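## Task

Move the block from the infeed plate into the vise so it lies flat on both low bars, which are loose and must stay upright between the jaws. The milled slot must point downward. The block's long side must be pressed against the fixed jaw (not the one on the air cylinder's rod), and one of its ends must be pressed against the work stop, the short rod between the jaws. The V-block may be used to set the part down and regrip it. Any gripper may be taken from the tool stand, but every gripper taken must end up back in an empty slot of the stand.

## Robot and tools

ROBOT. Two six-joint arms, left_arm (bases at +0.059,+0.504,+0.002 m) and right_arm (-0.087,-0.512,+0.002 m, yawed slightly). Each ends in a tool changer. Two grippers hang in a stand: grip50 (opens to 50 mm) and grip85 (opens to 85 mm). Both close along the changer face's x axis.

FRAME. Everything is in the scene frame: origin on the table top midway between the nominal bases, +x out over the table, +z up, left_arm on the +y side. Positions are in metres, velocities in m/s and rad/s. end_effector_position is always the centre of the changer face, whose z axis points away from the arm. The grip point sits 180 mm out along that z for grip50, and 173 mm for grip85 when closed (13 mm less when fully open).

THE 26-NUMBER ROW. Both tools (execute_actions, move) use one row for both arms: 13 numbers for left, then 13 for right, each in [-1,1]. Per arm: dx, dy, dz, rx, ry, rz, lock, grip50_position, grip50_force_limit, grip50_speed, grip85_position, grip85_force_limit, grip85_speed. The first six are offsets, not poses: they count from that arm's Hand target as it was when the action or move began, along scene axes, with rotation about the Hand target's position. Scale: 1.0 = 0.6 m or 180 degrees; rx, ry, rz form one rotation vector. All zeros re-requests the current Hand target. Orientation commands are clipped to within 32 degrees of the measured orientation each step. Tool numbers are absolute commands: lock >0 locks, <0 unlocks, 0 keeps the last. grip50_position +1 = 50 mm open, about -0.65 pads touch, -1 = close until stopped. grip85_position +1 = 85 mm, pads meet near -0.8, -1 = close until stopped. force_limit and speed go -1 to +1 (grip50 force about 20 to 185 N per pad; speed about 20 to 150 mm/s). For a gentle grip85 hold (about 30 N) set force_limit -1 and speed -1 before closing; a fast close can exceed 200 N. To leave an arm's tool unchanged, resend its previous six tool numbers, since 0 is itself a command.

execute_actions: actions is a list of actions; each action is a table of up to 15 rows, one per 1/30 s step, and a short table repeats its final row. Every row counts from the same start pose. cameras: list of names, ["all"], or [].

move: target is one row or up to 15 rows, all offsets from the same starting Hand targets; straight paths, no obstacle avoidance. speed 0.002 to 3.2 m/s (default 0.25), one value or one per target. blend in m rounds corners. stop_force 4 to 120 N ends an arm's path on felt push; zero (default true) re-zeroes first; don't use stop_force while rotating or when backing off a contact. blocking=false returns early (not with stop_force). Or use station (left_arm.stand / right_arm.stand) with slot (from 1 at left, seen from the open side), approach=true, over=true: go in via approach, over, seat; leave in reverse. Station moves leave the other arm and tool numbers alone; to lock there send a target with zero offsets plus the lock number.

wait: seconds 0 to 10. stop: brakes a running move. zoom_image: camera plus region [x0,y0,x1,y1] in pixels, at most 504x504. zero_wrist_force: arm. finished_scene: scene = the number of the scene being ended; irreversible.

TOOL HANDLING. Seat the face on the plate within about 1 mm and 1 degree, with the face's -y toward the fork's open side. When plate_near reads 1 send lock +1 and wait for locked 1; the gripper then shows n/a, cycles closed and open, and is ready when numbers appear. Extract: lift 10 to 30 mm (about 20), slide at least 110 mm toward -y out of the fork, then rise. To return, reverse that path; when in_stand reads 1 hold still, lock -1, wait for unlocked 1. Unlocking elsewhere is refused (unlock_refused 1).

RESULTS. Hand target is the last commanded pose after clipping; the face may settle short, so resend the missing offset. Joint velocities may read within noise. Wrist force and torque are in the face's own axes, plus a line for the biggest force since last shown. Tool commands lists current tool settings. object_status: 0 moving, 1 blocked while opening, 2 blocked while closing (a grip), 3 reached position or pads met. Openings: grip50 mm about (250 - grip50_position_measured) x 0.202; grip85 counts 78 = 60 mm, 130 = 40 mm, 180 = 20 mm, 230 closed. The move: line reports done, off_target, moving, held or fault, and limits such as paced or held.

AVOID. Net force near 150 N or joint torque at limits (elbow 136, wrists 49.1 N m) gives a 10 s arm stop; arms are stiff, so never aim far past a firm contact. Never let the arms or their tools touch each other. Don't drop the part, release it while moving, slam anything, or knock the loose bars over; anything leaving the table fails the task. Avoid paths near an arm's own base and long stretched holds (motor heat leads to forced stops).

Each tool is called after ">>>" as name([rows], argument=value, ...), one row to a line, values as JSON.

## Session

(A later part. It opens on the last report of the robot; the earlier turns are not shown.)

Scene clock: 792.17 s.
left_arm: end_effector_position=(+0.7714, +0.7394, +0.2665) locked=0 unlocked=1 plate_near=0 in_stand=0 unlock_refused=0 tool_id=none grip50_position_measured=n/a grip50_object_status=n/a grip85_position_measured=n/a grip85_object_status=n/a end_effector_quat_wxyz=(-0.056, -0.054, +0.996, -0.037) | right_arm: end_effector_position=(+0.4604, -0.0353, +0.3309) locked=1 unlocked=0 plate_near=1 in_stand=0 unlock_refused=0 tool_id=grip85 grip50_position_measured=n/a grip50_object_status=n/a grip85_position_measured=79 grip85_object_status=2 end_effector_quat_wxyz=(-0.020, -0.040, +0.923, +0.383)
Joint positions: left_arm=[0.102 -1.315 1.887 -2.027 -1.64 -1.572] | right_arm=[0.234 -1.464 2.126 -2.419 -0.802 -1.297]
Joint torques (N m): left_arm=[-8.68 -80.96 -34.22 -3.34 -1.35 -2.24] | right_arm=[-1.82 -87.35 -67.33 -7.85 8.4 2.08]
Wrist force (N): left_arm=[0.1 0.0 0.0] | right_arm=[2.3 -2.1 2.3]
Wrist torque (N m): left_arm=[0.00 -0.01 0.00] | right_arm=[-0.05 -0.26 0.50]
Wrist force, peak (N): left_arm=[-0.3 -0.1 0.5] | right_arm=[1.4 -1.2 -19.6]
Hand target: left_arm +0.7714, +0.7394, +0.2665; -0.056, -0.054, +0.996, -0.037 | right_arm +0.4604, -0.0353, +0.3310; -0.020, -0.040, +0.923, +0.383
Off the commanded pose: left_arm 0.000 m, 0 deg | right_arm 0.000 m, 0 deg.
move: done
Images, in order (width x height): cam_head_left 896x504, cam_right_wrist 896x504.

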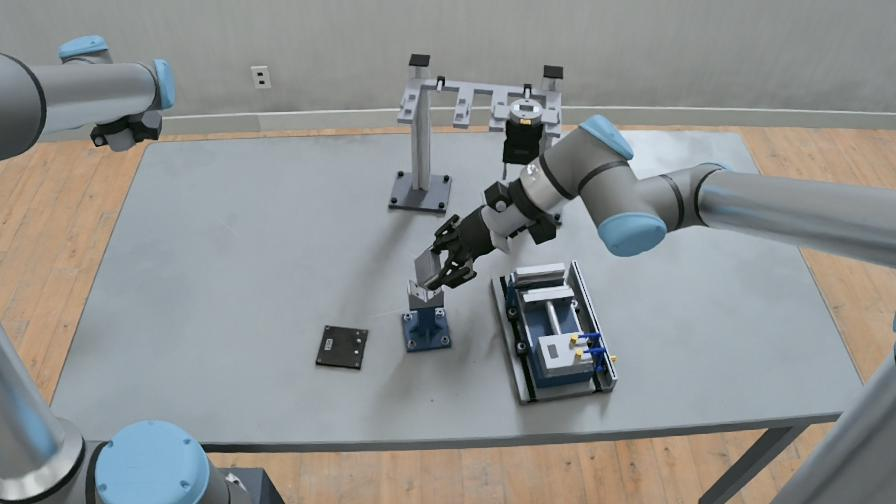

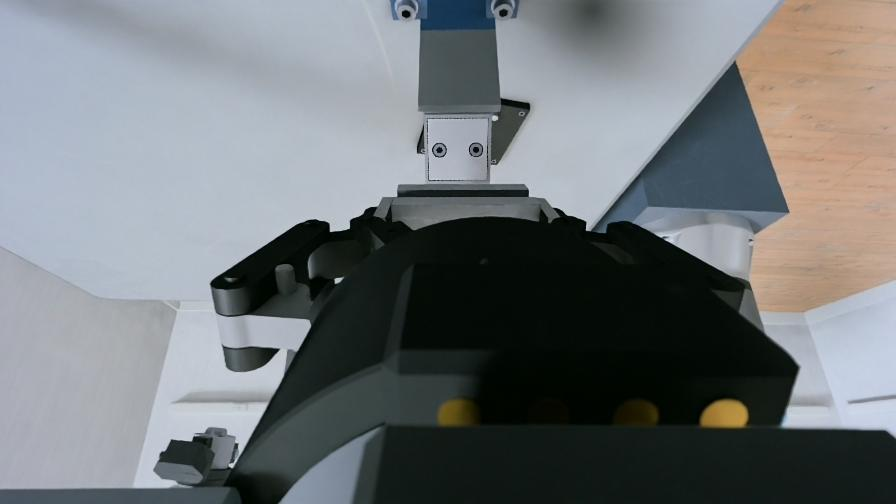

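>>> move(target=[0,0,0,0,0,0,0,1,1,1,1,1,1,0,0,-0.0633,0,0,0,0,1,1,1,-1,0,-1], speed=0.08)

>>> move(target=[0,0,0,0,0,0,0,1,1,1,1,1,1,0,0,-0.0333,0,0,0,0,1,1,1,-1,0,-1], speed=0.005, stop_force=5, cameras=["cam_right_wrist","cam_head_left"])

>>> zoom_image(camera="cam_right_wrist", region=[360, 100, 580, 240])

Scene clock: 801.13 s.
left_arm: end_effector_position=(+0.7714, +0.7394, +0.2665) locked=0 unlocked=1 plate_near=0 in_stand=0 unlock_refused=0 tool_id=none grip50_position_measured=n/a grip50_object_status=n/a grip85_position_measured=n/a grip85_object_status=n/a end_effector_quat_wxyz=(-0.056, -0.054, +0.996, -0.037) | right_arm: end_effector_position=(+0.4603, -0.0353, +0.2928) locked=1 unlocked=0 plate_near=1 in_stand=0 unlock_refused=0 tool_id=grip85 grip50_position_measured=n/a grip50_object_status=n/a grip85_position_measured=79 grip85_object_status=2 end_effector_quat_wxyz=(-0.020, -0.040, +0.923, +0.383)
Joint positions: left_arm=[0.102 -1.315 1.887 -2.027 -1.64 -1.572] | right_arm=[0.234 -1.417 2.157 -2.498 -0.801 -1.297]
Joint torques (N m): left_arm=[-8.85 -78.09 -35.06 -3.98 -1.37 -2.5] | right_arm=[-4.45 -90.05 -67.82 -5.82 5.17 2.5]
Wrist force (N): left_arm=[-0.3 0.0 0.1] | right_arm=[2.3 -2.3 2.0]
Wrist torque (N m): left_arm=[0.00 0.02 0.00] | right_arm=[-0.11 -0.29 0.55]
Wrist force, peak (N): left_arm=[-0.6 -0.2 0.1] | right_arm=[2.7 -4.9 4.7]
Hand target: left_arm +0.7714, +0.7394, +0.2665; -0.056, -0.054, +0.996, -0.037 | right_arm +0.4604, -0.0353, +0.2931; -0.020, -0.040, +0.923, +0.383
Off the commanded pose: left_arm 0.000 m, 0 deg | right_arm 0.000 m, 0 deg.
move: done

Scene clock: 804.50 s.
left_arm: end_effector_position=(+0.7714, +0.7394, +0.2665) locked=0 unlocked=1 plate_near=0 in_stand=0 unlock_refused=0 tool_id=none grip50_position_measured=n/a grip50_object_status=n/a grip85_position_measured=n/a grip85_object_status=n/a end_effector_quat_wxyz=(-0.056, -0.054, +0.996, -0.037) | right_arm: end_effector_position=(+0.4604, -0.0353, +0.2837) locked=1 unlocked=0 plate_near=1 in_stand=0 unlock_refused=0 tool_id=grip85 grip50_position_measured=n/a grip50_object_status=n/a grip85_position_measured=79 grip85_object_status=2 end_effector_quat_wxyz=(-0.020, -0.040, +0.923, +0.383)
Joint positions: left_arm=[0.102 -1.315 1.887 -2.027 -1.64 -1.572] | right_arm=[0.234 -1.404 2.164 -2.517 -0.801 -1.297]
Joint torques (N m): left_arm=[-10.25 -80.84 -35.18 -3.28 -1.39 -2.64] | right_arm=[2.56 -86.62 -65.65 -5.69 1.98 2.82]
Wrist force (N): left_arm=[-0.2 -0.1 0.0] | right_arm=[-0.4 3.8 5.0]
Wrist torque (N m): left_arm=[-0.01 0.01 0.00] | right_arm=[-1.09 -0.65 0.39]
Wrist force, peak (N): left_arm=[-0.6 0.0 0.2] | right_arm=[-1.8 4.9 5.4]
Hand target: left_arm +0.7714, +0.7394, +0.2665; -0.056, -0.054, +0.996, -0.037 | right_arm +0.4604, -0.0353, +0.2837; -0.020, -0.040, +0.923, +0.383 (not the last commanded pose)
Off the commanded pose: left_arm 0.000 m, 0 deg | right_arm 0.011 m, 0 deg.
move: contact (right_arm)
Images, in order (width x height): cam_head_left 896x504, cam_right_wrist 896x504.

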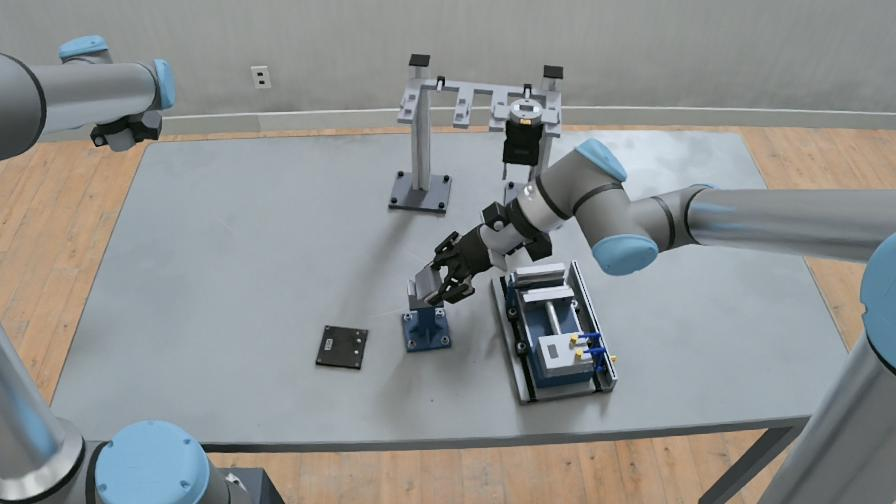

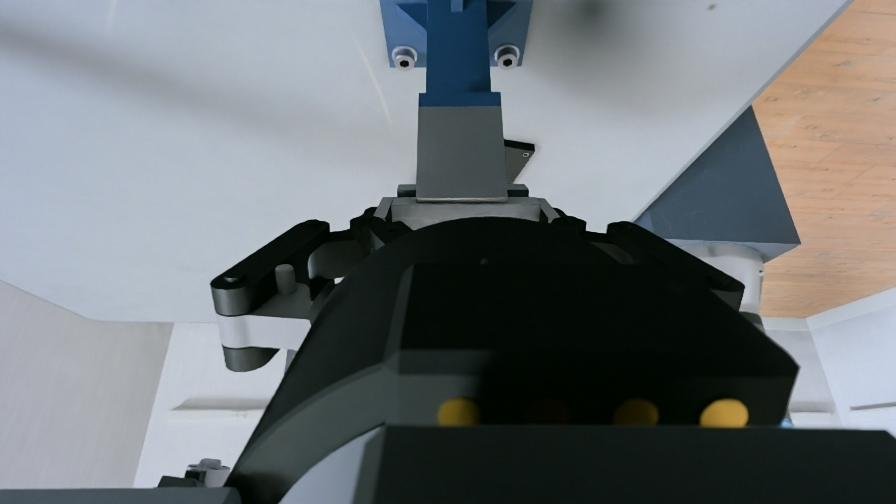

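Scaled by 2.291 from the camera's 896x504 image, which has a finer 1280x720 frame.

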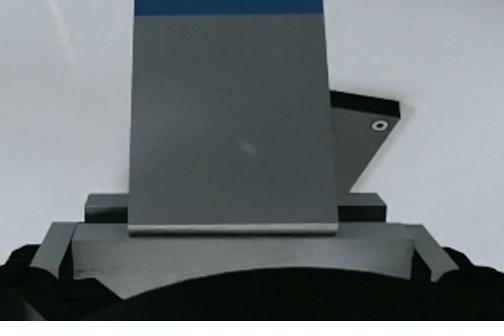

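>>> move(target=[0,0,0,0,0,0,0,1,1,1,1,1,1,-0.0007,0.0088,-0.0077,0,0,0,0,1,1,1,-1,0,-1], speed=0.005, stop_force=5, cameras=["cam_right_wrist","cam_head_left"])

>>> zoom_image(camera="cam_head_left", region=[380, 220, 490, 330])

Scene clock: 812.80 s.
left_arm: end_effector_position=(+0.7714, +0.7394, +0.2665) locked=0 unlocked=1 plate_near=0 in_stand=0 unlock_refused=0 tool_id=none grip50_position_measured=n/a grip50_object_status=n/a grip85_position_measured=n/a grip85_object_status=n/a end_effector_quat_wxyz=(-0.056, -0.054, +0.996, -0.037) | right_arm: end_effector_position=(+0.4602, -0.0317, +0.2805) locked=1 unlocked=0 plate_near=1 in_stand=0 unlock_refused=0 tool_id=grip85 grip50_position_measured=n/a grip50_object_status=n/a grip85_position_measured=79 grip85_object_status=2 end_effector_quat_wxyz=(-0.020, -0.040, +0.923, +0.383)
Joint positions: left_arm=[0.102 -1.315 1.887 -2.027 -1.64 -1.572] | right_arm=[0.239 -1.396 2.163 -2.529 -0.802 -1.289]
Joint torques (N m): left_arm=[-10.54 -79.12 -33.97 -3.56 -1.09 -2.59] | right_arm=[-3.64 -90.21 -59.97 -5.92 7.58 -2.42]
Wrist force (N): left_arm=[-0.2 -0.1 0.3] | right_arm=[3.9 -4.9 -4.8]
Wrist torque (N m): left_arm=[0.00 0.01 0.00] | right_arm=[0.43 0.25 0.47]
Wrist force, peak (N): left_arm=[-0.4 -0.2 0.3] | right_arm=[11.8 -6.3 -23.3]
Hand target: left_arm +0.7714, +0.7394, +0.2665; -0.056, -0.054, +0.996, -0.037 | right_arm +0.4601, -0.0317, +0.2805; -0.020, -0.040, +0.923, +0.383 (not the last commanded pose)
Off the commanded pose: left_arm 0.000 m, 0 deg | right_arm 0.002 m, 0 deg.
move: contact (right_arm)
Images, in order (width x height): cam_head_left 896x504, cam_right_wrist 896x504.

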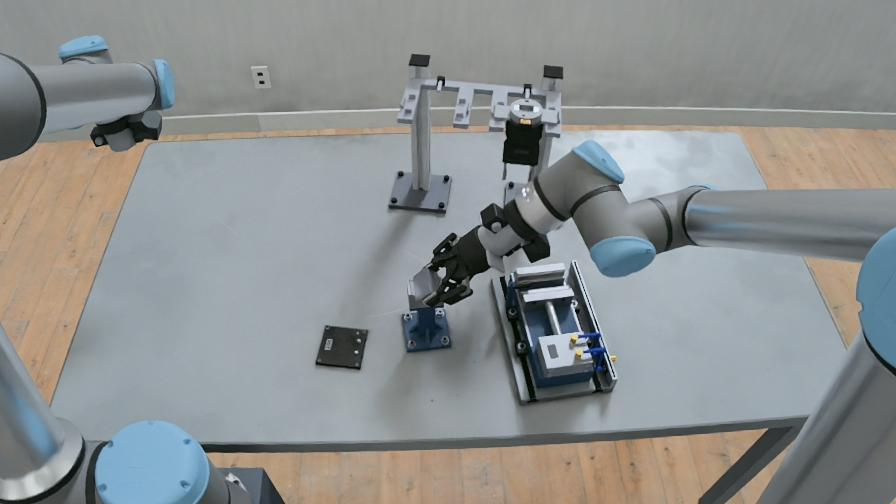

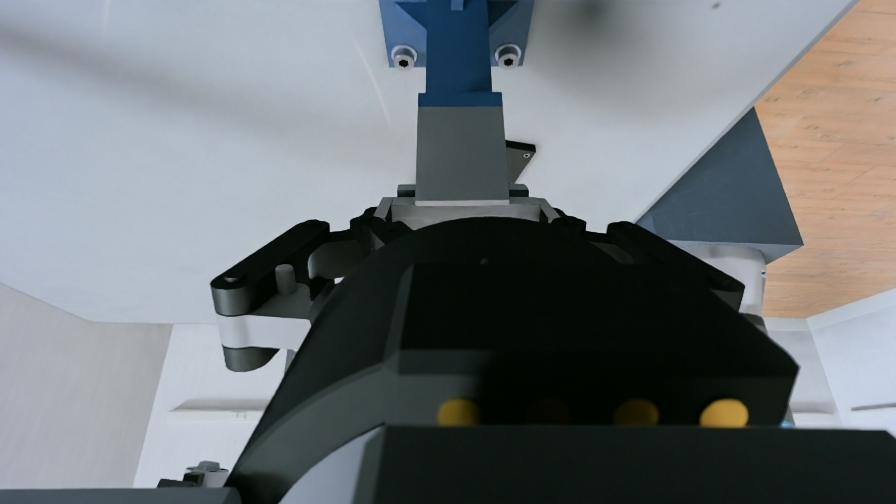

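Scaled by 4.582 from the camera's 896x504 image, which has a finer 1280x720 frame.

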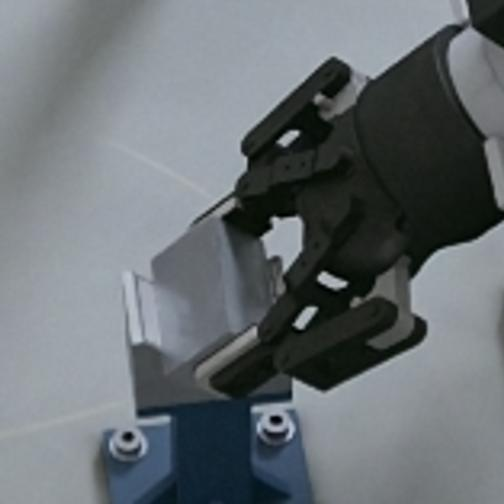

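>>> move(target=[0,0,0,0,0,0,0,1,1,1,1,1,1,0,0,0,0,0,0,0,1,1,1,1,0,-1], cameras=["cam_right_wrist","cam_head_left"])

>>> zoom_image(camera="cam_head_left", region=[380, 220, 490, 330])

Scene clock: 823.50 s.
left_arm: end_effector_position=(+0.7714, +0.7394, +0.2665) locked=0 unlocked=1 plate_near=0 in_stand=0 unlock_refused=0 tool_id=none grip50_position_measured=n/a grip50_object_status=n/a grip85_position_measured=n/a grip85_object_status=n/a end_effector_quat_wxyz=(-0.056, -0.054, +0.996, -0.037) | right_arm: end_effector_position=(+0.4601, -0.0317, +0.2805) locked=1 unlocked=0 plate_near=1 in_stand=0 unlock_refused=0 tool_id=grip85 grip50_position_measured=n/a grip50_object_status=n/a grip85_position_measured=3 grip85_object_status=3 end_effector_quat_wxyz=(-0.020, -0.040, +0.923, +0.383)
Joint positions: left_arm=[0.102 -1.315 1.887 -2.027 -1.64 -1.572] | right_arm=[0.239 -1.396 2.163 -2.529 -0.802 -1.289]
Joint torques (N m): left_arm=[-10.63 -79.4 -35.8 -3.94 -1.3 -2.57] | right_arm=[-6.79 -89.46 -40.72 -8.06 1.59 -2.2]
Wrist force (N): left_arm=[-0.1 0.3 0.0] | right_arm=[1.5 -1.3 0.7]
Wrist torque (N m): left_arm=[0.03 0.00 0.00] | right_arm=[-0.32 -0.22 0.55]
Wrist force, peak (N): left_arm=[-0.1 -0.3 0.5] | right_arm=[4.7 -5.5 -5.0]
Hand target: left_arm +0.7714, +0.7394, +0.2665; -0.056, -0.054, +0.996, -0.037 | right_arm +0.4601, -0.0317, +0.2805; -0.020, -0.040, +0.923, +0.383
Off the commanded pose: left_arm 0.000 m, 0 deg | right_arm 0.000 m, 0 deg.
move: done
Images, in order (width x height): cam_head_left 896x504, cam_right_wrist 896x504.

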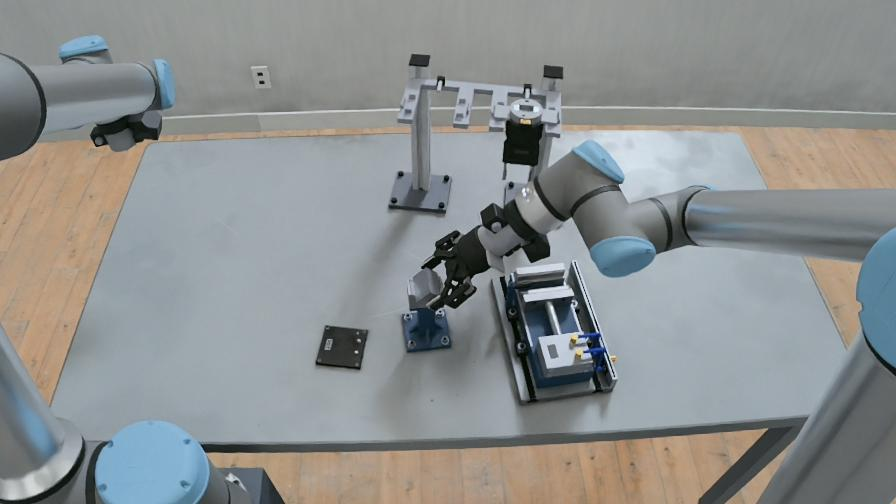

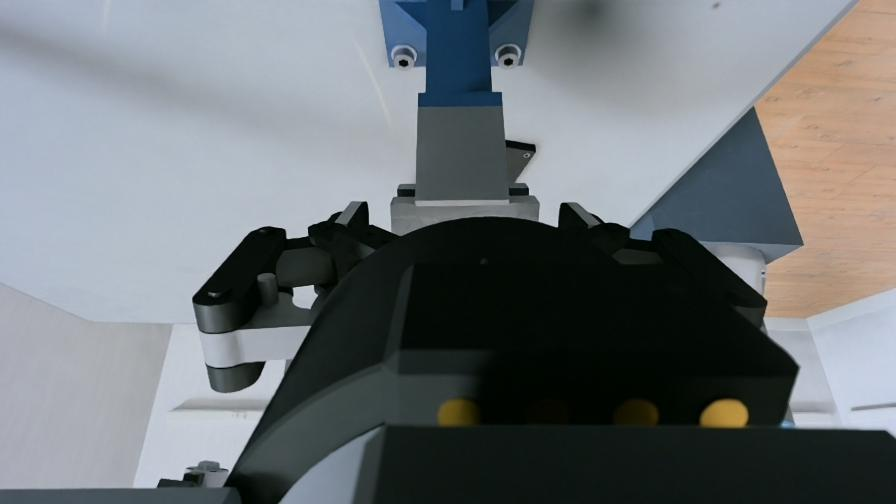

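Scaled by 4.582 from the camera's 896x504 image, which has a finer 1280x720 frame.

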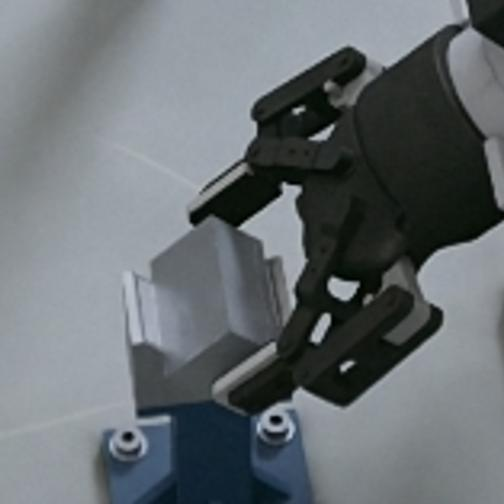

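>>> move([
  [0,0,0,0,0,0,0,1,1,1,1,1,1,0.0068,-0.0822,0.0825,0,0,0,0,1,1,1,1,0,-1],
  [0,0,0,0,0,0,0,1,1,1,1,1,1,-0.0173,0.2195,0.2492,-0.249,-0.022,0.0016,0,1,1,1,1,0,-1],
  [0,0,0,0,0,0,0,1,1,1,1,1,1,-0.0423,0.5177,0.0983,-0.49805,-0.04405,0.0031,0,1,1,1,1,0,-1],
], speed=[0.08,0.25,0.25], blend=[0.01,0.04,0], cameras=["cam_right_wrist","cam_head_left"])

>>> zoom_image(camera="cam_right_wrist", region=[370, 110, 550, 230])

>>> zoom_image(camera="cam_right_wrist", region=[330, 0, 660, 140])

>>> zoom_image(camera="cam_head_left", region=[380, 220, 490, 330])

Scene clock: 845.30 s.
left_arm: end_effector_position=(+0.7714, +0.7394, +0.2665) locked=0 unlocked=1 plate_near=0 in_stand=0 unlock_refused=0 tool_id=none grip50_position_measured=n/a grip50_object_status=n/a grip85_position_measured=n/a grip85_object_status=n/a end_effector_quat_wxyz=(-0.056, -0.054, +0.996, -0.037) | right_arm: end_effector_position=(+0.4348, +0.2789, +0.3395) locked=1 unlocked=0 plate_near=1 in_stand=0 unlock_refused=0 tool_id=grip85 grip50_position_measured=n/a grip50_object_status=n/a grip85_position_measured=3 grip85_object_status=3 end_effector_quat_wxyz=(+0.014, -0.042, +0.923, -0.382)
Joint positions: left_arm=[0.102 -1.315 1.887 -2.027 -1.64 -1.572] | right_arm=[0.849 -0.894 1.102 -1.15 -2.075 -0.596]
Joint torques (N m): left_arm=[-9.86 -79.39 -34.87 -3.21 -1.03 -2.19] | right_arm=[2.21 -119.96 -60.32 0.31 -1.77 1.1]
Wrist force (N): left_arm=[-0.2 -0.1 0.2] | right_arm=[-0.6 0.1 0.8]
Wrist torque (N m): left_arm=[-0.01 0.01 0.00] | right_arm=[0.22 0.27 -0.22]
Wrist force, peak (N): left_arm=[-0.4 0.3 0.4] | right_arm=[2.2 -5.2 -2.9]
Hand target: left_arm +0.7714, +0.7394, +0.2665; -0.056, -0.054, +0.996, -0.037 | right_arm +0.4348, +0.2789, +0.3395; +0.014, -0.042, +0.923, -0.382
Off the commanded pose: left_arm 0.000 m, 0 deg | right_arm 0.000 m, 0 deg.
move: done
Images, in order (width x height): cam_head_left 896x504, cam_right_wrist 896x504.

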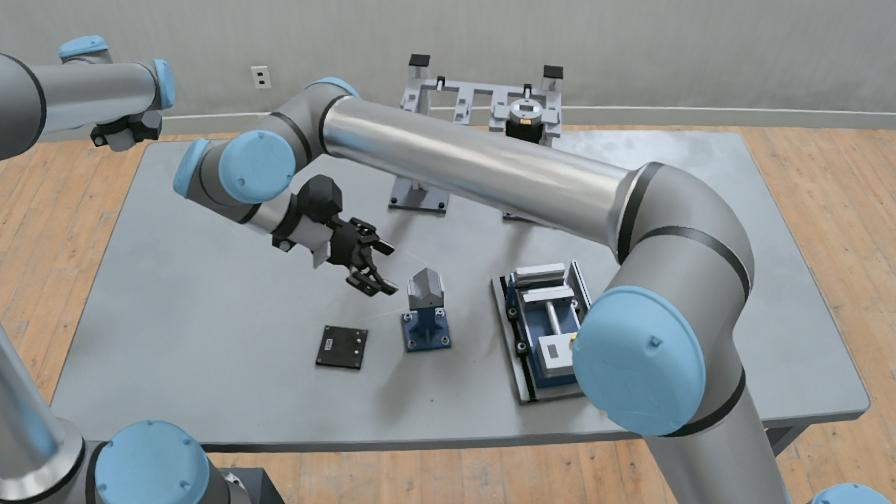

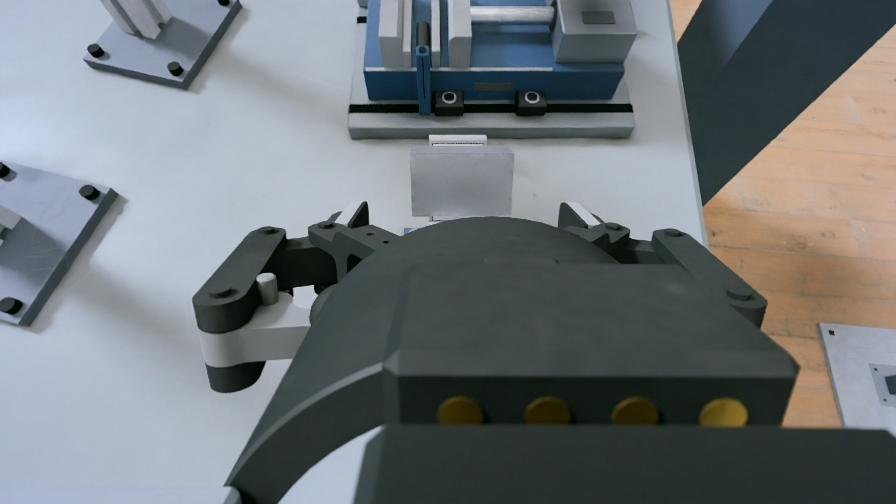

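Scaled by 2.800 from the camera's 896x504 image, which has a finer 1280x720 frame.

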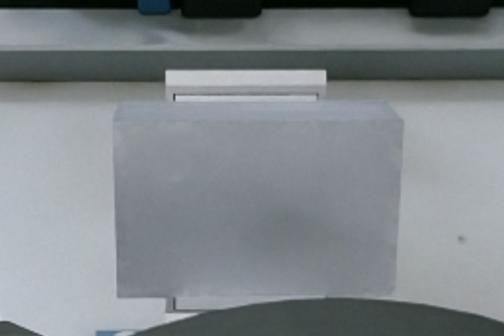

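Scaled by 1.527 from the camera's 896x504 image, which has a finer 1280x720 frame.

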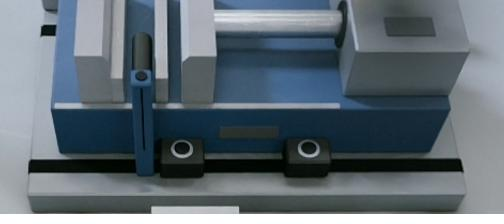

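Scaled by 4.582 from the camera's 896x504 image, which has a finer 1280x720 frame.

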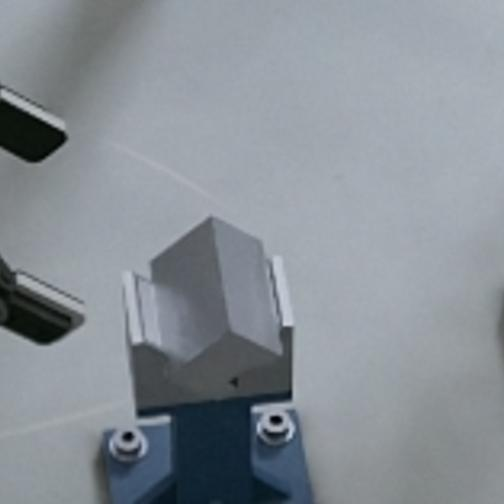

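>>> zoom_image(camera="cam_right_wrist", region=[360, 0, 490, 120])

Scaled by 3.877 from the camera's 896x504 image, which has a finer 1280x720 frame.

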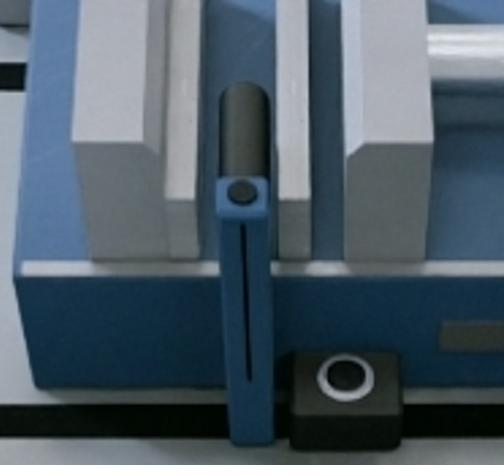

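>>> move(target=[0,0,0,0,0,0,0,1,1,1,1,1,1,0.192,0.0352,0.0092,0.0563,-0.685,-0.6873,0,1,1,1,1,0,-1], speed=0.4, cameras=["cam_right_wrist"])

Scene clock: 914.77 s.
left_arm: end_effector_position=(+0.7714, +0.7394, +0.2665) locked=0 unlocked=1 plate_near=0 in_stand=0 unlock_refused=0 tool_id=none grip50_position_measured=n/a grip50_object_status=n/a grip85_position_measured=n/a grip85_object_status=n/a end_effector_quat_wxyz=(-0.056, -0.054, +0.996, -0.037) | right_arm: end_effector_position=(+0.5501, +0.3000, +0.3450) locked=1 unlocked=0 plate_near=1 in_stand=0 unlock_refused=0 tool_id=grip85 grip50_position_measured=n/a grip50_object_status=n/a grip85_position_measured=3 grip85_object_status=3 end_effector_quat_wxyz=(+0.384, +0.920, +0.083, -0.003)
Joint positions: left_arm=[0.102 -1.315 1.887 -2.027 -1.64 -1.572] | right_arm=[0.781 -0.743 0.835 -1.064 -2.116 2.395]
Joint torques (N m): left_arm=[-6.22 -80.09 -34.83 -3.59 -0.87 -2.45] | right_arm=[4.7 -162.96 -50.34 -5.34 -4.11 2.15]
Wrist force (N): left_arm=[-0.2 -0.1 -0.2] | right_arm=[2.2 -0.5 0.7]
Wrist torque (N m): left_arm=[0.00 0.02 0.00] | right_arm=[-0.26 -0.27 0.75]
Wrist force, peak (N): left_arm=[-0.6 0.0 0.2] | right_arm=[3.2 -0.8 0.8]
Hand target: left_arm +0.7714, +0.7394, +0.2665; -0.056, -0.054, +0.996, -0.037 | right_arm +0.5500, +0.3000, +0.3450; +0.383, +0.920, +0.083, -0.003
Off the commanded pose: left_arm 0.000 m, 0 deg | right_arm 0.000 m, 0 deg.
move: done
Images, in order (width x height): cam_right_wrist 896x504.

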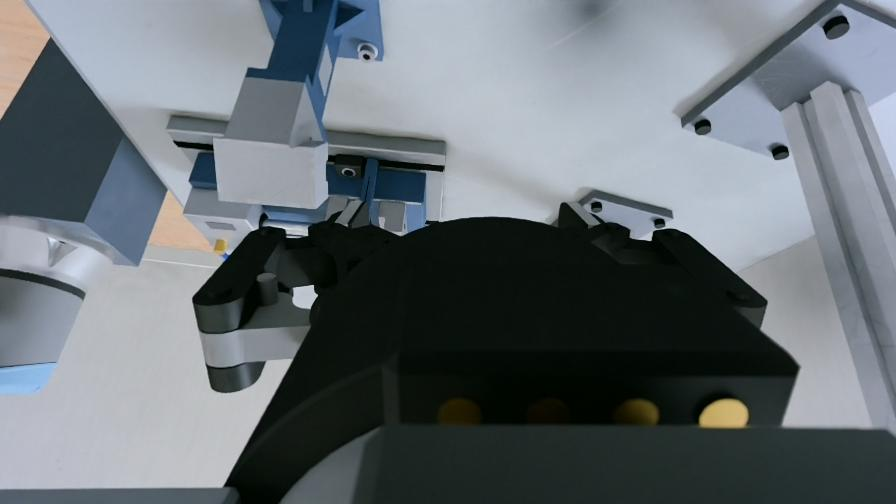

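>>> move(target=[0,0,0,0,0,0,0,1,1,1,1,1,1,0.0667,0,-0.04,-0.083,-0.0073,0.0005,0,1,1,1,1,0,-1], speed=0.3, cameras=["cam_right_wrist"])

>>> zoom_image(camera="cam_right_wrist", region=[180, 30, 440, 210])

Scene clock: 923.37 s.
left_arm: end_effector_position=(+0.7714, +0.7394, +0.2665) locked=0 unlocked=1 plate_near=0 in_stand=0 unlock_refused=0 tool_id=none grip50_position_measured=n/a grip50_object_status=n/a grip85_position_measured=n/a grip85_object_status=n/a end_effector_quat_wxyz=(-0.056, -0.054, +0.996, -0.037) | right_arm: end_effector_position=(+0.5900, +0.3000, +0.3210) locked=1 unlocked=0 plate_near=1 in_stand=0 unlock_refused=0 tool_id=grip85 grip50_position_measured=n/a grip50_object_status=n/a grip85_position_measured=3 grip85_object_status=3 end_effector_quat_wxyz=(+0.501, +0.862, +0.078, -0.003)
Joint positions: left_arm=[0.102 -1.315 1.887 -2.027 -1.64 -1.572] | right_arm=[0.774 -0.57 0.585 -0.721 -2.266 2.546]
Joint torques (N m): left_arm=[-8.34 -79.82 -34.77 -3.23 -0.85 -2.6] | right_arm=[12.27 -147.66 -60.37 2.35 -4.65 0.92]
Wrist force (N): left_arm=[0.1 0.1 0.0] | right_arm=[2.6 -1.2 0.1]
Wrist torque (N m): left_arm=[0.01 -0.02 0.00] | right_arm=[-0.29 -0.43 0.83]
Wrist force, peak (N): left_arm=[-0.5 -0.2 0.1] | right_arm=[5.7 -2.4 1.6]
Hand target: left_arm +0.7714, +0.7394, +0.2665; -0.056, -0.054, +0.996, -0.037 | right_arm +0.5900, +0.3000, +0.3210; +0.501, +0.862, +0.078, -0.003
Off the commanded pose: left_arm 0.000 m, 0 deg | right_arm 0.000 m, 0 deg.
move: done
Images, in order (width x height): cam_right_wrist 896x504.

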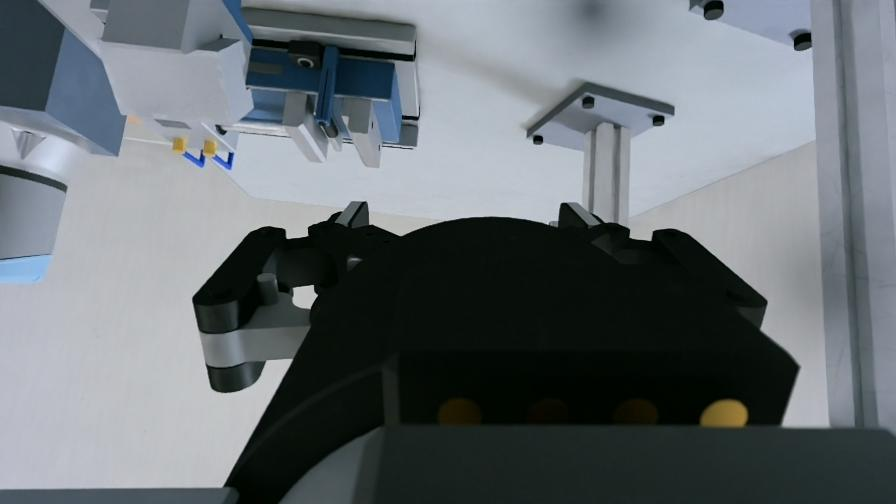

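Scaled by 1.938 from the camera's 896x504 image, which has a finer 1280x720 frame.

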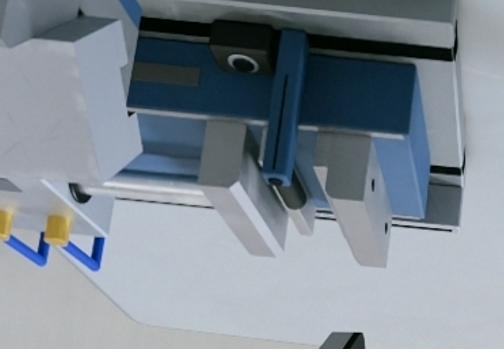

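>>> zoom_image(camera="cam_right_wrist", region=[265, 60, 395, 180])

Scaled by 3.877 from the camera's 896x504 image, which has a finer 1280x720 frame.

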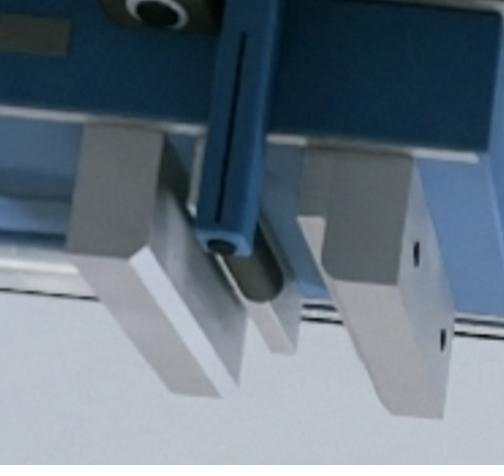

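>>> move(target=[0,0,0,0,0,0,0,1,1,1,1,1,1,-0.2587,-0.0352,0.0308,-0.0585,0.7693,0.5912,0,1,1,1,1,0,-1], speed=0.4, cameras=["cam_right_wrist"])

>>> zoom_image(camera="cam_right_wrist", region=[370, 110, 550, 230])

Scene clock: 977.43 s.
left_arm: end_effector_position=(+0.7714, +0.7394, +0.2665) locked=0 unlocked=1 plate_near=0 in_stand=0 unlock_refused=0 tool_id=none grip50_position_measured=n/a grip50_object_status=n/a grip85_position_measured=n/a grip85_object_status=n/a end_effector_quat_wxyz=(-0.056, -0.054, +0.996, -0.037) | right_arm: end_effector_position=(+0.4347, +0.2789, +0.3396) locked=1 unlocked=0 plate_near=1 in_stand=0 unlock_refused=0 tool_id=grip85 grip50_position_measured=n/a grip50_object_status=n/a grip85_position_measured=3 grip85_object_status=3 end_effector_quat_wxyz=(+0.014, -0.042, +0.923, -0.382)
Joint positions: left_arm=[0.102 -1.315 1.887 -2.027 -1.64 -1.572] | right_arm=[0.849 -0.894 1.101 -1.148 -2.075 -0.594]
Joint torques (N m): left_arm=[-11.3 -80.84 -34.78 -3.19 -1.56 -2.44] | right_arm=[-2.67 -122.26 -56.33 -5.02 -6.56 -1.79]
Wrist force (N): left_arm=[0.1 -0.1 0.4] | right_arm=[-0.8 0.3 1.0]
Wrist torque (N m): left_arm=[-0.01 -0.01 0.00] | right_arm=[0.23 0.28 -0.37]
Wrist force, peak (N): left_arm=[-0.6 0.0 0.2] | right_arm=[3.8 -0.6 0.9]
Hand target: left_arm +0.7714, +0.7394, +0.2665; -0.056, -0.054, +0.996, -0.037 | right_arm +0.4348, +0.2789, +0.3395; +0.014, -0.042, +0.923, -0.382
Off the commanded pose: left_arm 0.000 m, 0 deg | right_arm 0.000 m, 0 deg.
move: done
Images, in order (width x height): cam_right_wrist 896x504.

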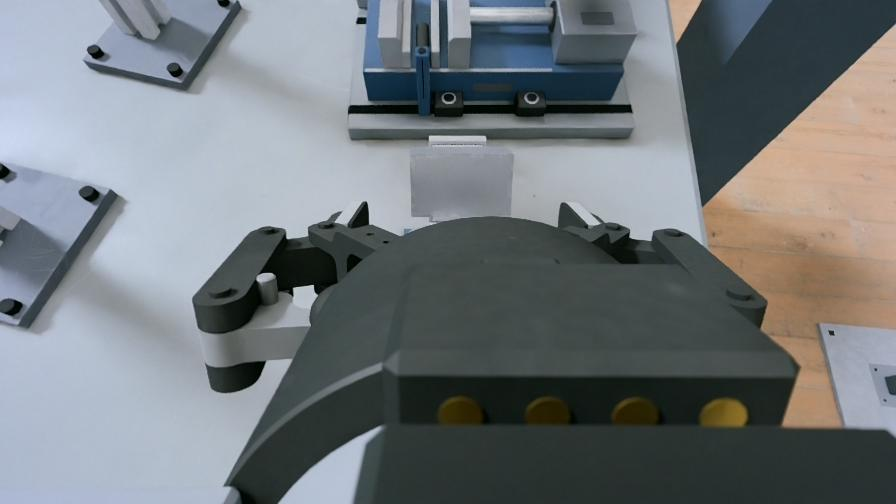

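Scaled by 2.800 from the camera's 896x504 image, which has a finer 1280x720 frame.

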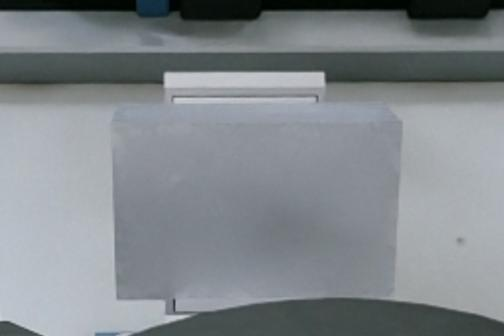

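>>> move(target=[0,0,0,0,0,0,0,1,1,1,1,1,1,0.0073,-0.103,-0.0933,0,0,0,0,1,1,1,1,0,-1], speed=0.06, stop_force=12, cameras=["cam_right_wrist","cam_head_left"])

>>> zoom_image(camera="cam_right_wrist", region=[340, 110, 600, 240])

>>> zoom_image(camera="cam_head_left", region=[370, 220, 480, 330])

Scene clock: 993.30 s.
left_arm: end_effector_position=(+0.7714, +0.7394, +0.2665) locked=0 unlocked=1 plate_near=0 in_stand=0 unlock_refused=0 tool_id=none grip50_position_measured=n/a grip50_object_status=n/a grip85_position_measured=n/a grip85_object_status=n/a end_effector_quat_wxyz=(-0.056, -0.054, +0.996, -0.037) | right_arm: end_effector_position=(+0.4391, +0.2171, +0.2835) locked=1 unlocked=0 plate_near=1 in_stand=0 unlock_refused=0 tool_id=grip85 grip50_position_measured=n/a grip50_object_status=n/a grip85_position_measured=3 grip85_object_status=3 end_effector_quat_wxyz=(+0.014, -0.042, +0.923, -0.382)
Joint positions: left_arm=[0.102 -1.315 1.887 -2.027 -1.64 -1.572] | right_arm=[0.807 -0.955 1.31 -1.315 -2.1 -0.634]
Joint torques (N m): left_arm=[-8.2 -80.44 -35.31 -2.91 -0.66 -2.55] | right_arm=[9.01 -104.1 -73.71 0.83 0.12 3.01]
Wrist force (N): left_arm=[-0.2 0.1 0.1] | right_arm=[-0.6 0.5 1.0]
Wrist torque (N m): left_arm=[0.01 0.01 0.00] | right_arm=[0.25 0.26 -0.28]
Wrist force, peak (N): left_arm=[-0.3 -0.2 0.4] | right_arm=[-0.4 0.4 3.4]
Hand target: left_arm +0.7714, +0.7394, +0.2665; -0.056, -0.054, +0.996, -0.037 | right_arm +0.4391, +0.2171, +0.2835; +0.014, -0.042, +0.923, -0.382
Off the commanded pose: left_arm 0.000 m, 0 deg | right_arm 0.000 m, 0 deg.
move: done
Images, in order (width x height): cam_head_left 896x504, cam_right_wrist 896x504.

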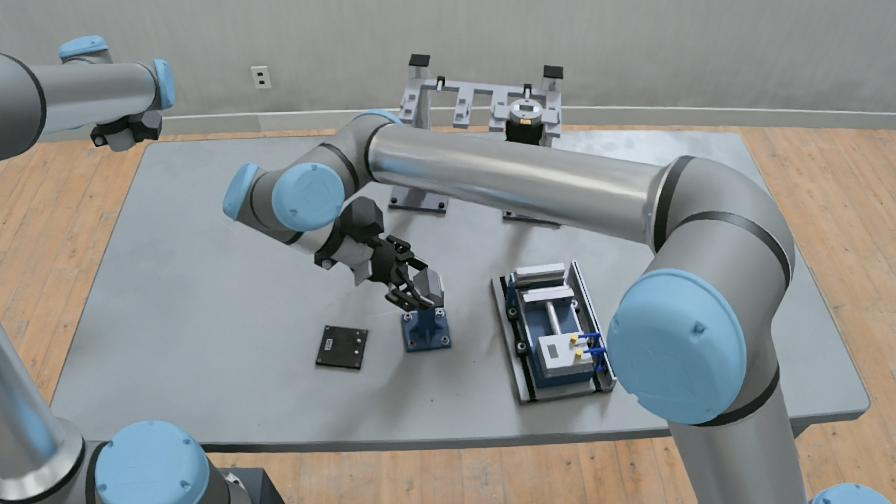

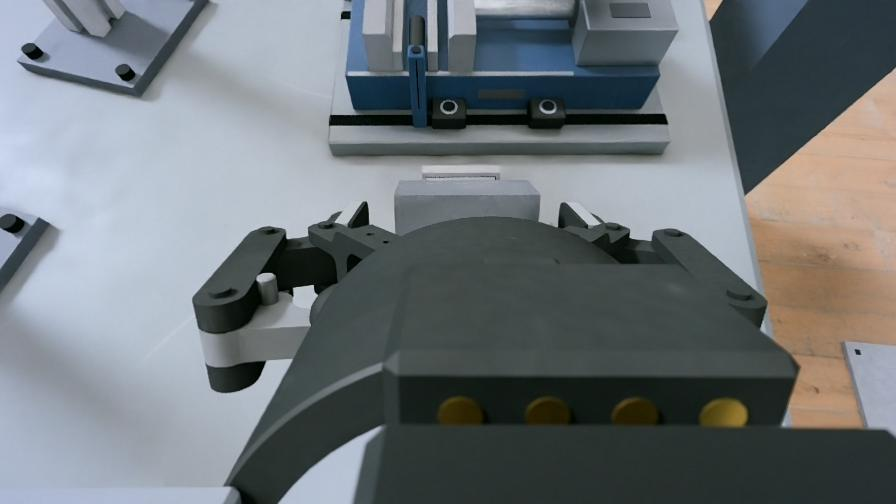

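Scaled by 1.938 from the camera's 896x504 image, which has a finer 1280x720 frame.

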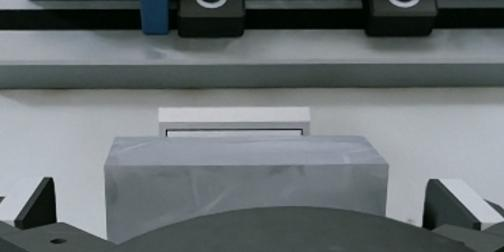

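Scaled by 4.582 from the camera's 896x504 image, which has a finer 1280x720 frame.

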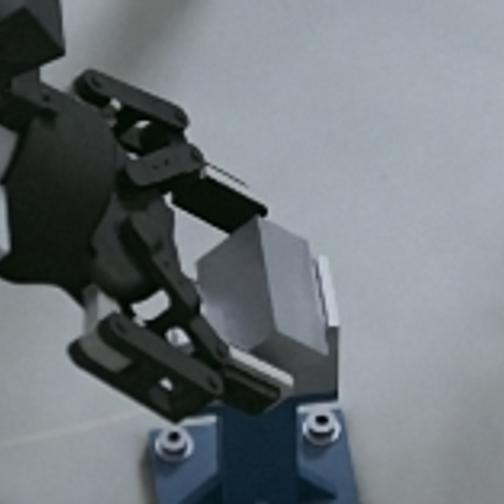

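>>> move(target=[0,0,0,0,0,0,0,1,1,1,1,1,1,-0.0013,-0.0001,0,0,0,0,0,1,1,1,-1,0,-1], speed=0.02)

>>> wait(seconds=0.3, cameras=["cam_right_wrist"])

>>> zoom_image(camera="cam_right_wrist", region=[340, 110, 600, 240])

Scene clock: 1003.40 s.
left_arm: end_effector_position=(+0.7714, +0.7394, +0.2665) locked=0 unlocked=1 plate_near=0 in_stand=0 unlock_refused=0 tool_id=none grip50_position_measured=n/a grip50_object_status=n/a grip85_position_measured=n/a grip85_object_status=n/a end_effector_quat_wxyz=(-0.056, -0.054, +0.996, -0.037) | right_arm: end_effector_position=(+0.4384, +0.2171, +0.2836) locked=1 unlocked=0 plate_near=1 in_stand=0 unlock_refused=0 tool_id=grip85 grip50_position_measured=n/a grip50_object_status=n/a grip85_position_measured=80 grip85_object_status=2 end_effector_quat_wxyz=(+0.014, -0.042, +0.923, -0.382)
Joint positions: left_arm=[0.102 -1.315 1.887 -2.027 -1.64 -1.572] | right_arm=[0.808 -0.956 1.311 -1.315 -2.099 -0.633]
Joint torques (N m): left_arm=[-9.55 -79.07 -34.4 -2.91 -1.29 -1.98] | right_arm=[-1.32 -123.06 -45.15 0.48 -0.43 1.63]
Wrist force (N): left_arm=[-0.1 -0.1 -0.1] | right_arm=[0.9 0.2 -18.0]
Wrist torque (N m): left_arm=[0.00 0.00 0.00] | right_arm=[0.26 -0.09 -0.63]
Wrist force, peak (N): left_arm=[-0.1 -0.2 0.8] | right_arm=[1.0 -0.5 -18.3]
Hand target: left_arm +0.7714, +0.7394, +0.2665; -0.056, -0.054, +0.996, -0.037 | right_arm +0.4384, +0.2171, +0.2835; +0.014, -0.042, +0.923, -0.382
Off the commanded pose: left_arm 0.000 m, 0 deg | right_arm 0.000 m, 0 deg.
move: done

Scene clock: 1003.70 s.
left_arm: end_effector_position=(+0.7714, +0.7394, +0.2665) locked=0 unlocked=1 plate_near=0 in_stand=0 unlock_refused=0 tool_id=none grip50_position_measured=n/a grip50_object_status=n/a grip85_position_measured=n/a grip85_object_status=n/a end_effector_quat_wxyz=(-0.056, -0.054, +0.996, -0.037) | right_arm: end_effector_position=(+0.4383, +0.2171, +0.2836) locked=1 unlocked=0 plate_near=1 in_stand=0 unlock_refused=0 tool_id=grip85 grip50_position_measured=n/a grip50_object_status=n/a grip85_position_measured=80 grip85_object_status=2 end_effector_quat_wxyz=(+0.014, -0.042, +0.923, -0.382)
Joint positions: left_arm=[0.102 -1.315 1.887 -2.027 -1.64 -1.572] | right_arm=[0.808 -0.956 1.311 -1.315 -2.099 -0.633]
Joint torques (N m): left_arm=[-9.91 -79.12 -33.79 -3.2 -0.53 -2.8] | right_arm=[-6.07 -117.37 -45.33 1.65 -0.81 1.41]
Wrist force (N): left_arm=[-0.2 0.1 0.2] | right_arm=[0.9 -0.1 -17.7]
Wrist torque (N m): left_arm=[0.01 0.02 0.00] | right_arm=[0.24 -0.09 -0.63]
Wrist force, peak (N): left_arm=[-0.4 -0.1 0.3] | right_arm=[1.0 0.1 -18.4]
Hand target: left_arm +0.7714, +0.7394, +0.2665; -0.056, -0.054, +0.996, -0.037 | right_arm +0.4384, +0.2171, +0.2835; +0.014, -0.042, +0.923, -0.382
Tool commands: left_gripper/lock=+0.0 left_gripper/grip50_position=+1.0 left_gripper/grip50_force_limit=+1.0 left_gripper/grip50_speed=+1.0 left_gripper/grip85_position=+1.0 left_gripper/grip85_force_limit=+1.0 left_gripper/grip85_speed=+1.0 right_gripper/lock=+0.0 right_gripper/grip50_position=+1.0 right_gripper/grip50_force_limit=+1.0 right_gripper/grip50_speed=+1.0 right_gripper/grip85_position=-1.0 right_gripper/grip85_force_limit=+0.0 right_gripper/grip85_speed=-1.0
Off the commanded pose: left_arm 0.000 m, 0 deg | right_arm 0.000 m, 0 deg.
wait: 0.30 s; at rest by 0.17 s
Images, in order (width x height): cam_right_wrist 896x504.

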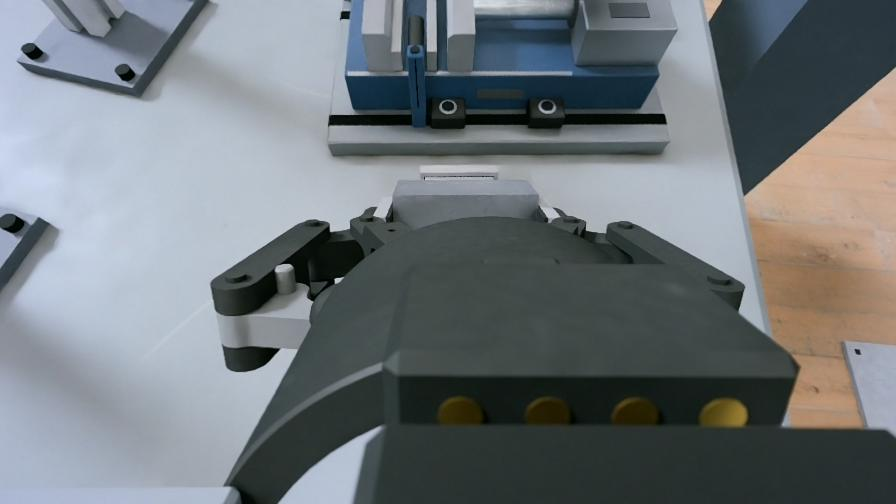

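Scaled by 1.938 from the camera's 896x504 image, which has a finer 1280x720 frame.

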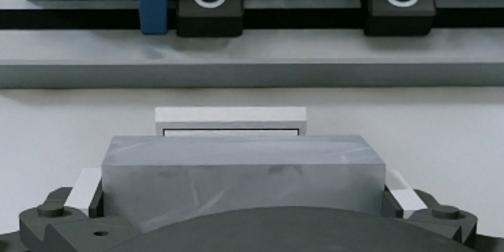

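>>> move([
  [0,0,0,0,0,0,0,1,1,1,1,1,1,0,0,0.0667,0,0,0,0,1,1,1,-1,0,-1],
  [0,0,0,0,0,0,0,1,1,1,1,1,1,0.1027,-0.2285,0.2442,0.2103,-0.1791,-0.473,0,1,1,1,-1,0,-1],
  [0,0,0,0,0,0,0,1,1,1,1,1,1,0.186,-0.6452,0.1275,0.2103,-0.1791,-0.473,0,1,1,1,-1,0,-1],
], speed=[0.06,0.3,0.25], blend=[0.0,0.04,0], cameras=["cam_right_wrist","cam_head_left"])

>>> zoom_image(camera="cam_right_wrist", region=[320, 0, 640, 220])

Scene clock: 1042.97 s.
left_arm: end_effector_position=(+0.7714, +0.7394, +0.2665) locked=0 unlocked=1 plate_near=0 in_stand=0 unlock_refused=0 tool_id=none grip50_position_measured=n/a grip50_object_status=n/a grip85_position_measured=n/a grip85_object_status=n/a end_effector_quat_wxyz=(-0.056, -0.054, +0.996, -0.037) | right_arm: end_effector_position=(+0.5499, -0.1700, +0.3601) locked=1 unlocked=0 plate_near=1 in_stand=0 unlock_refused=0 tool_id=grip85 grip50_position_measured=n/a grip50_object_status=n/a grip85_position_measured=80 grip85_object_status=2 end_effector_quat_wxyz=(+0.000, +0.676, +0.737, +0.000)
Joint positions: left_arm=[0.102 -1.315 1.887 -2.027 -1.64 -1.572] | right_arm=[0.199 -1.464 1.907 -2.013 -1.571 0.163]
Joint torques (N m): left_arm=[-11.02 -79.38 -34.99 -3.49 -1.47 -2.56] | right_arm=[-8.67 -59.77 -75.75 -5.29 3.19 -0.11]
Wrist force (N): left_arm=[-0.2 -0.2 0.3] | right_arm=[0.4 -0.2 2.8]
Wrist torque (N m): left_arm=[-0.01 0.01 0.00] | right_arm=[0.01 0.18 0.06]
Wrist force, peak (N): left_arm=[-0.1 -0.1 0.6] | right_arm=[1.4 -1.1 -19.7]
Hand target: left_arm +0.7714, +0.7394, +0.2665; -0.056, -0.054, +0.996, -0.037 | right_arm +0.5500, -0.1701, +0.3600; +0.000, +0.676, +0.737, +0.000
Off the commanded pose: left_arm 0.000 m, 0 deg | right_arm 0.000 m, 0 deg.
move: done
Images, in order (width x height): cam_head_left 896x504, cam_right_wrist 896x504.

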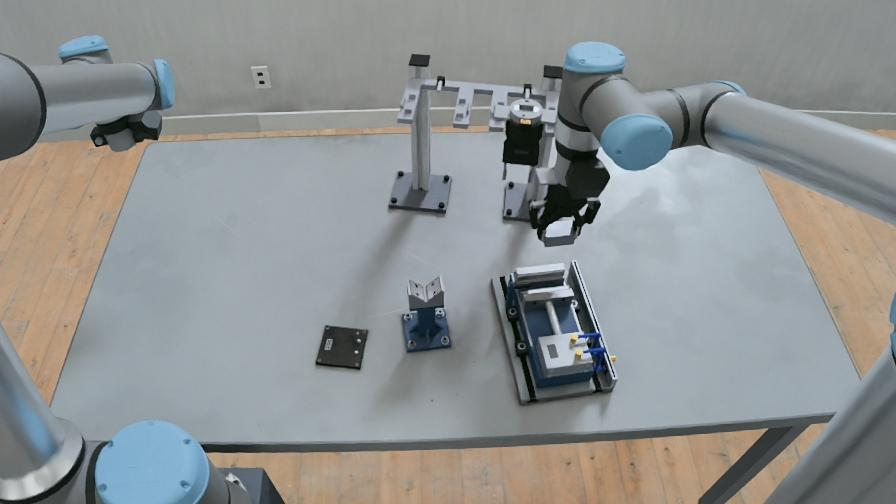

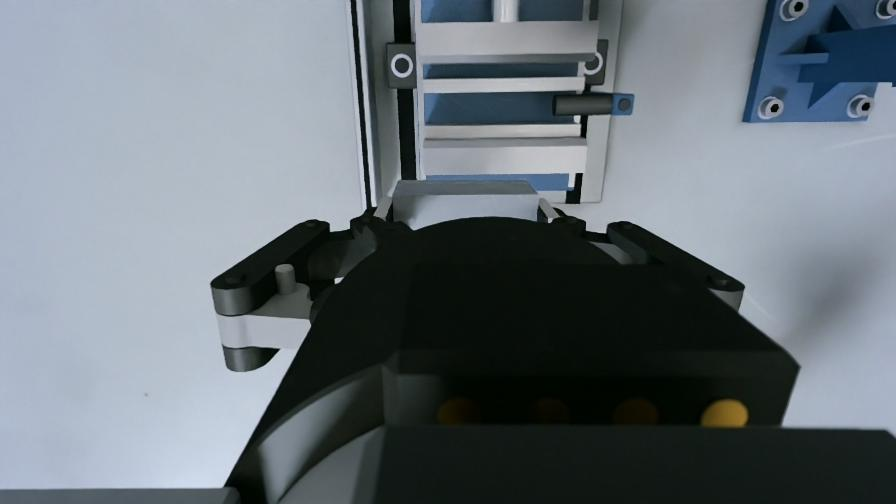

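Scaled by 1.575 from the camera's 896x504 image, which has a finer 1280x720 frame.

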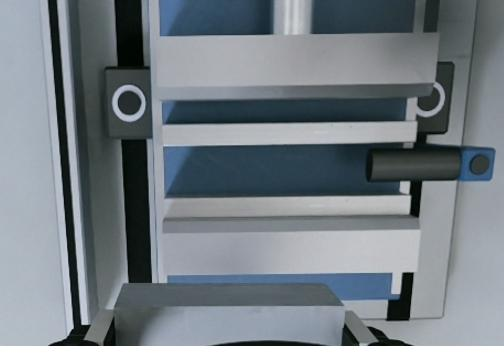

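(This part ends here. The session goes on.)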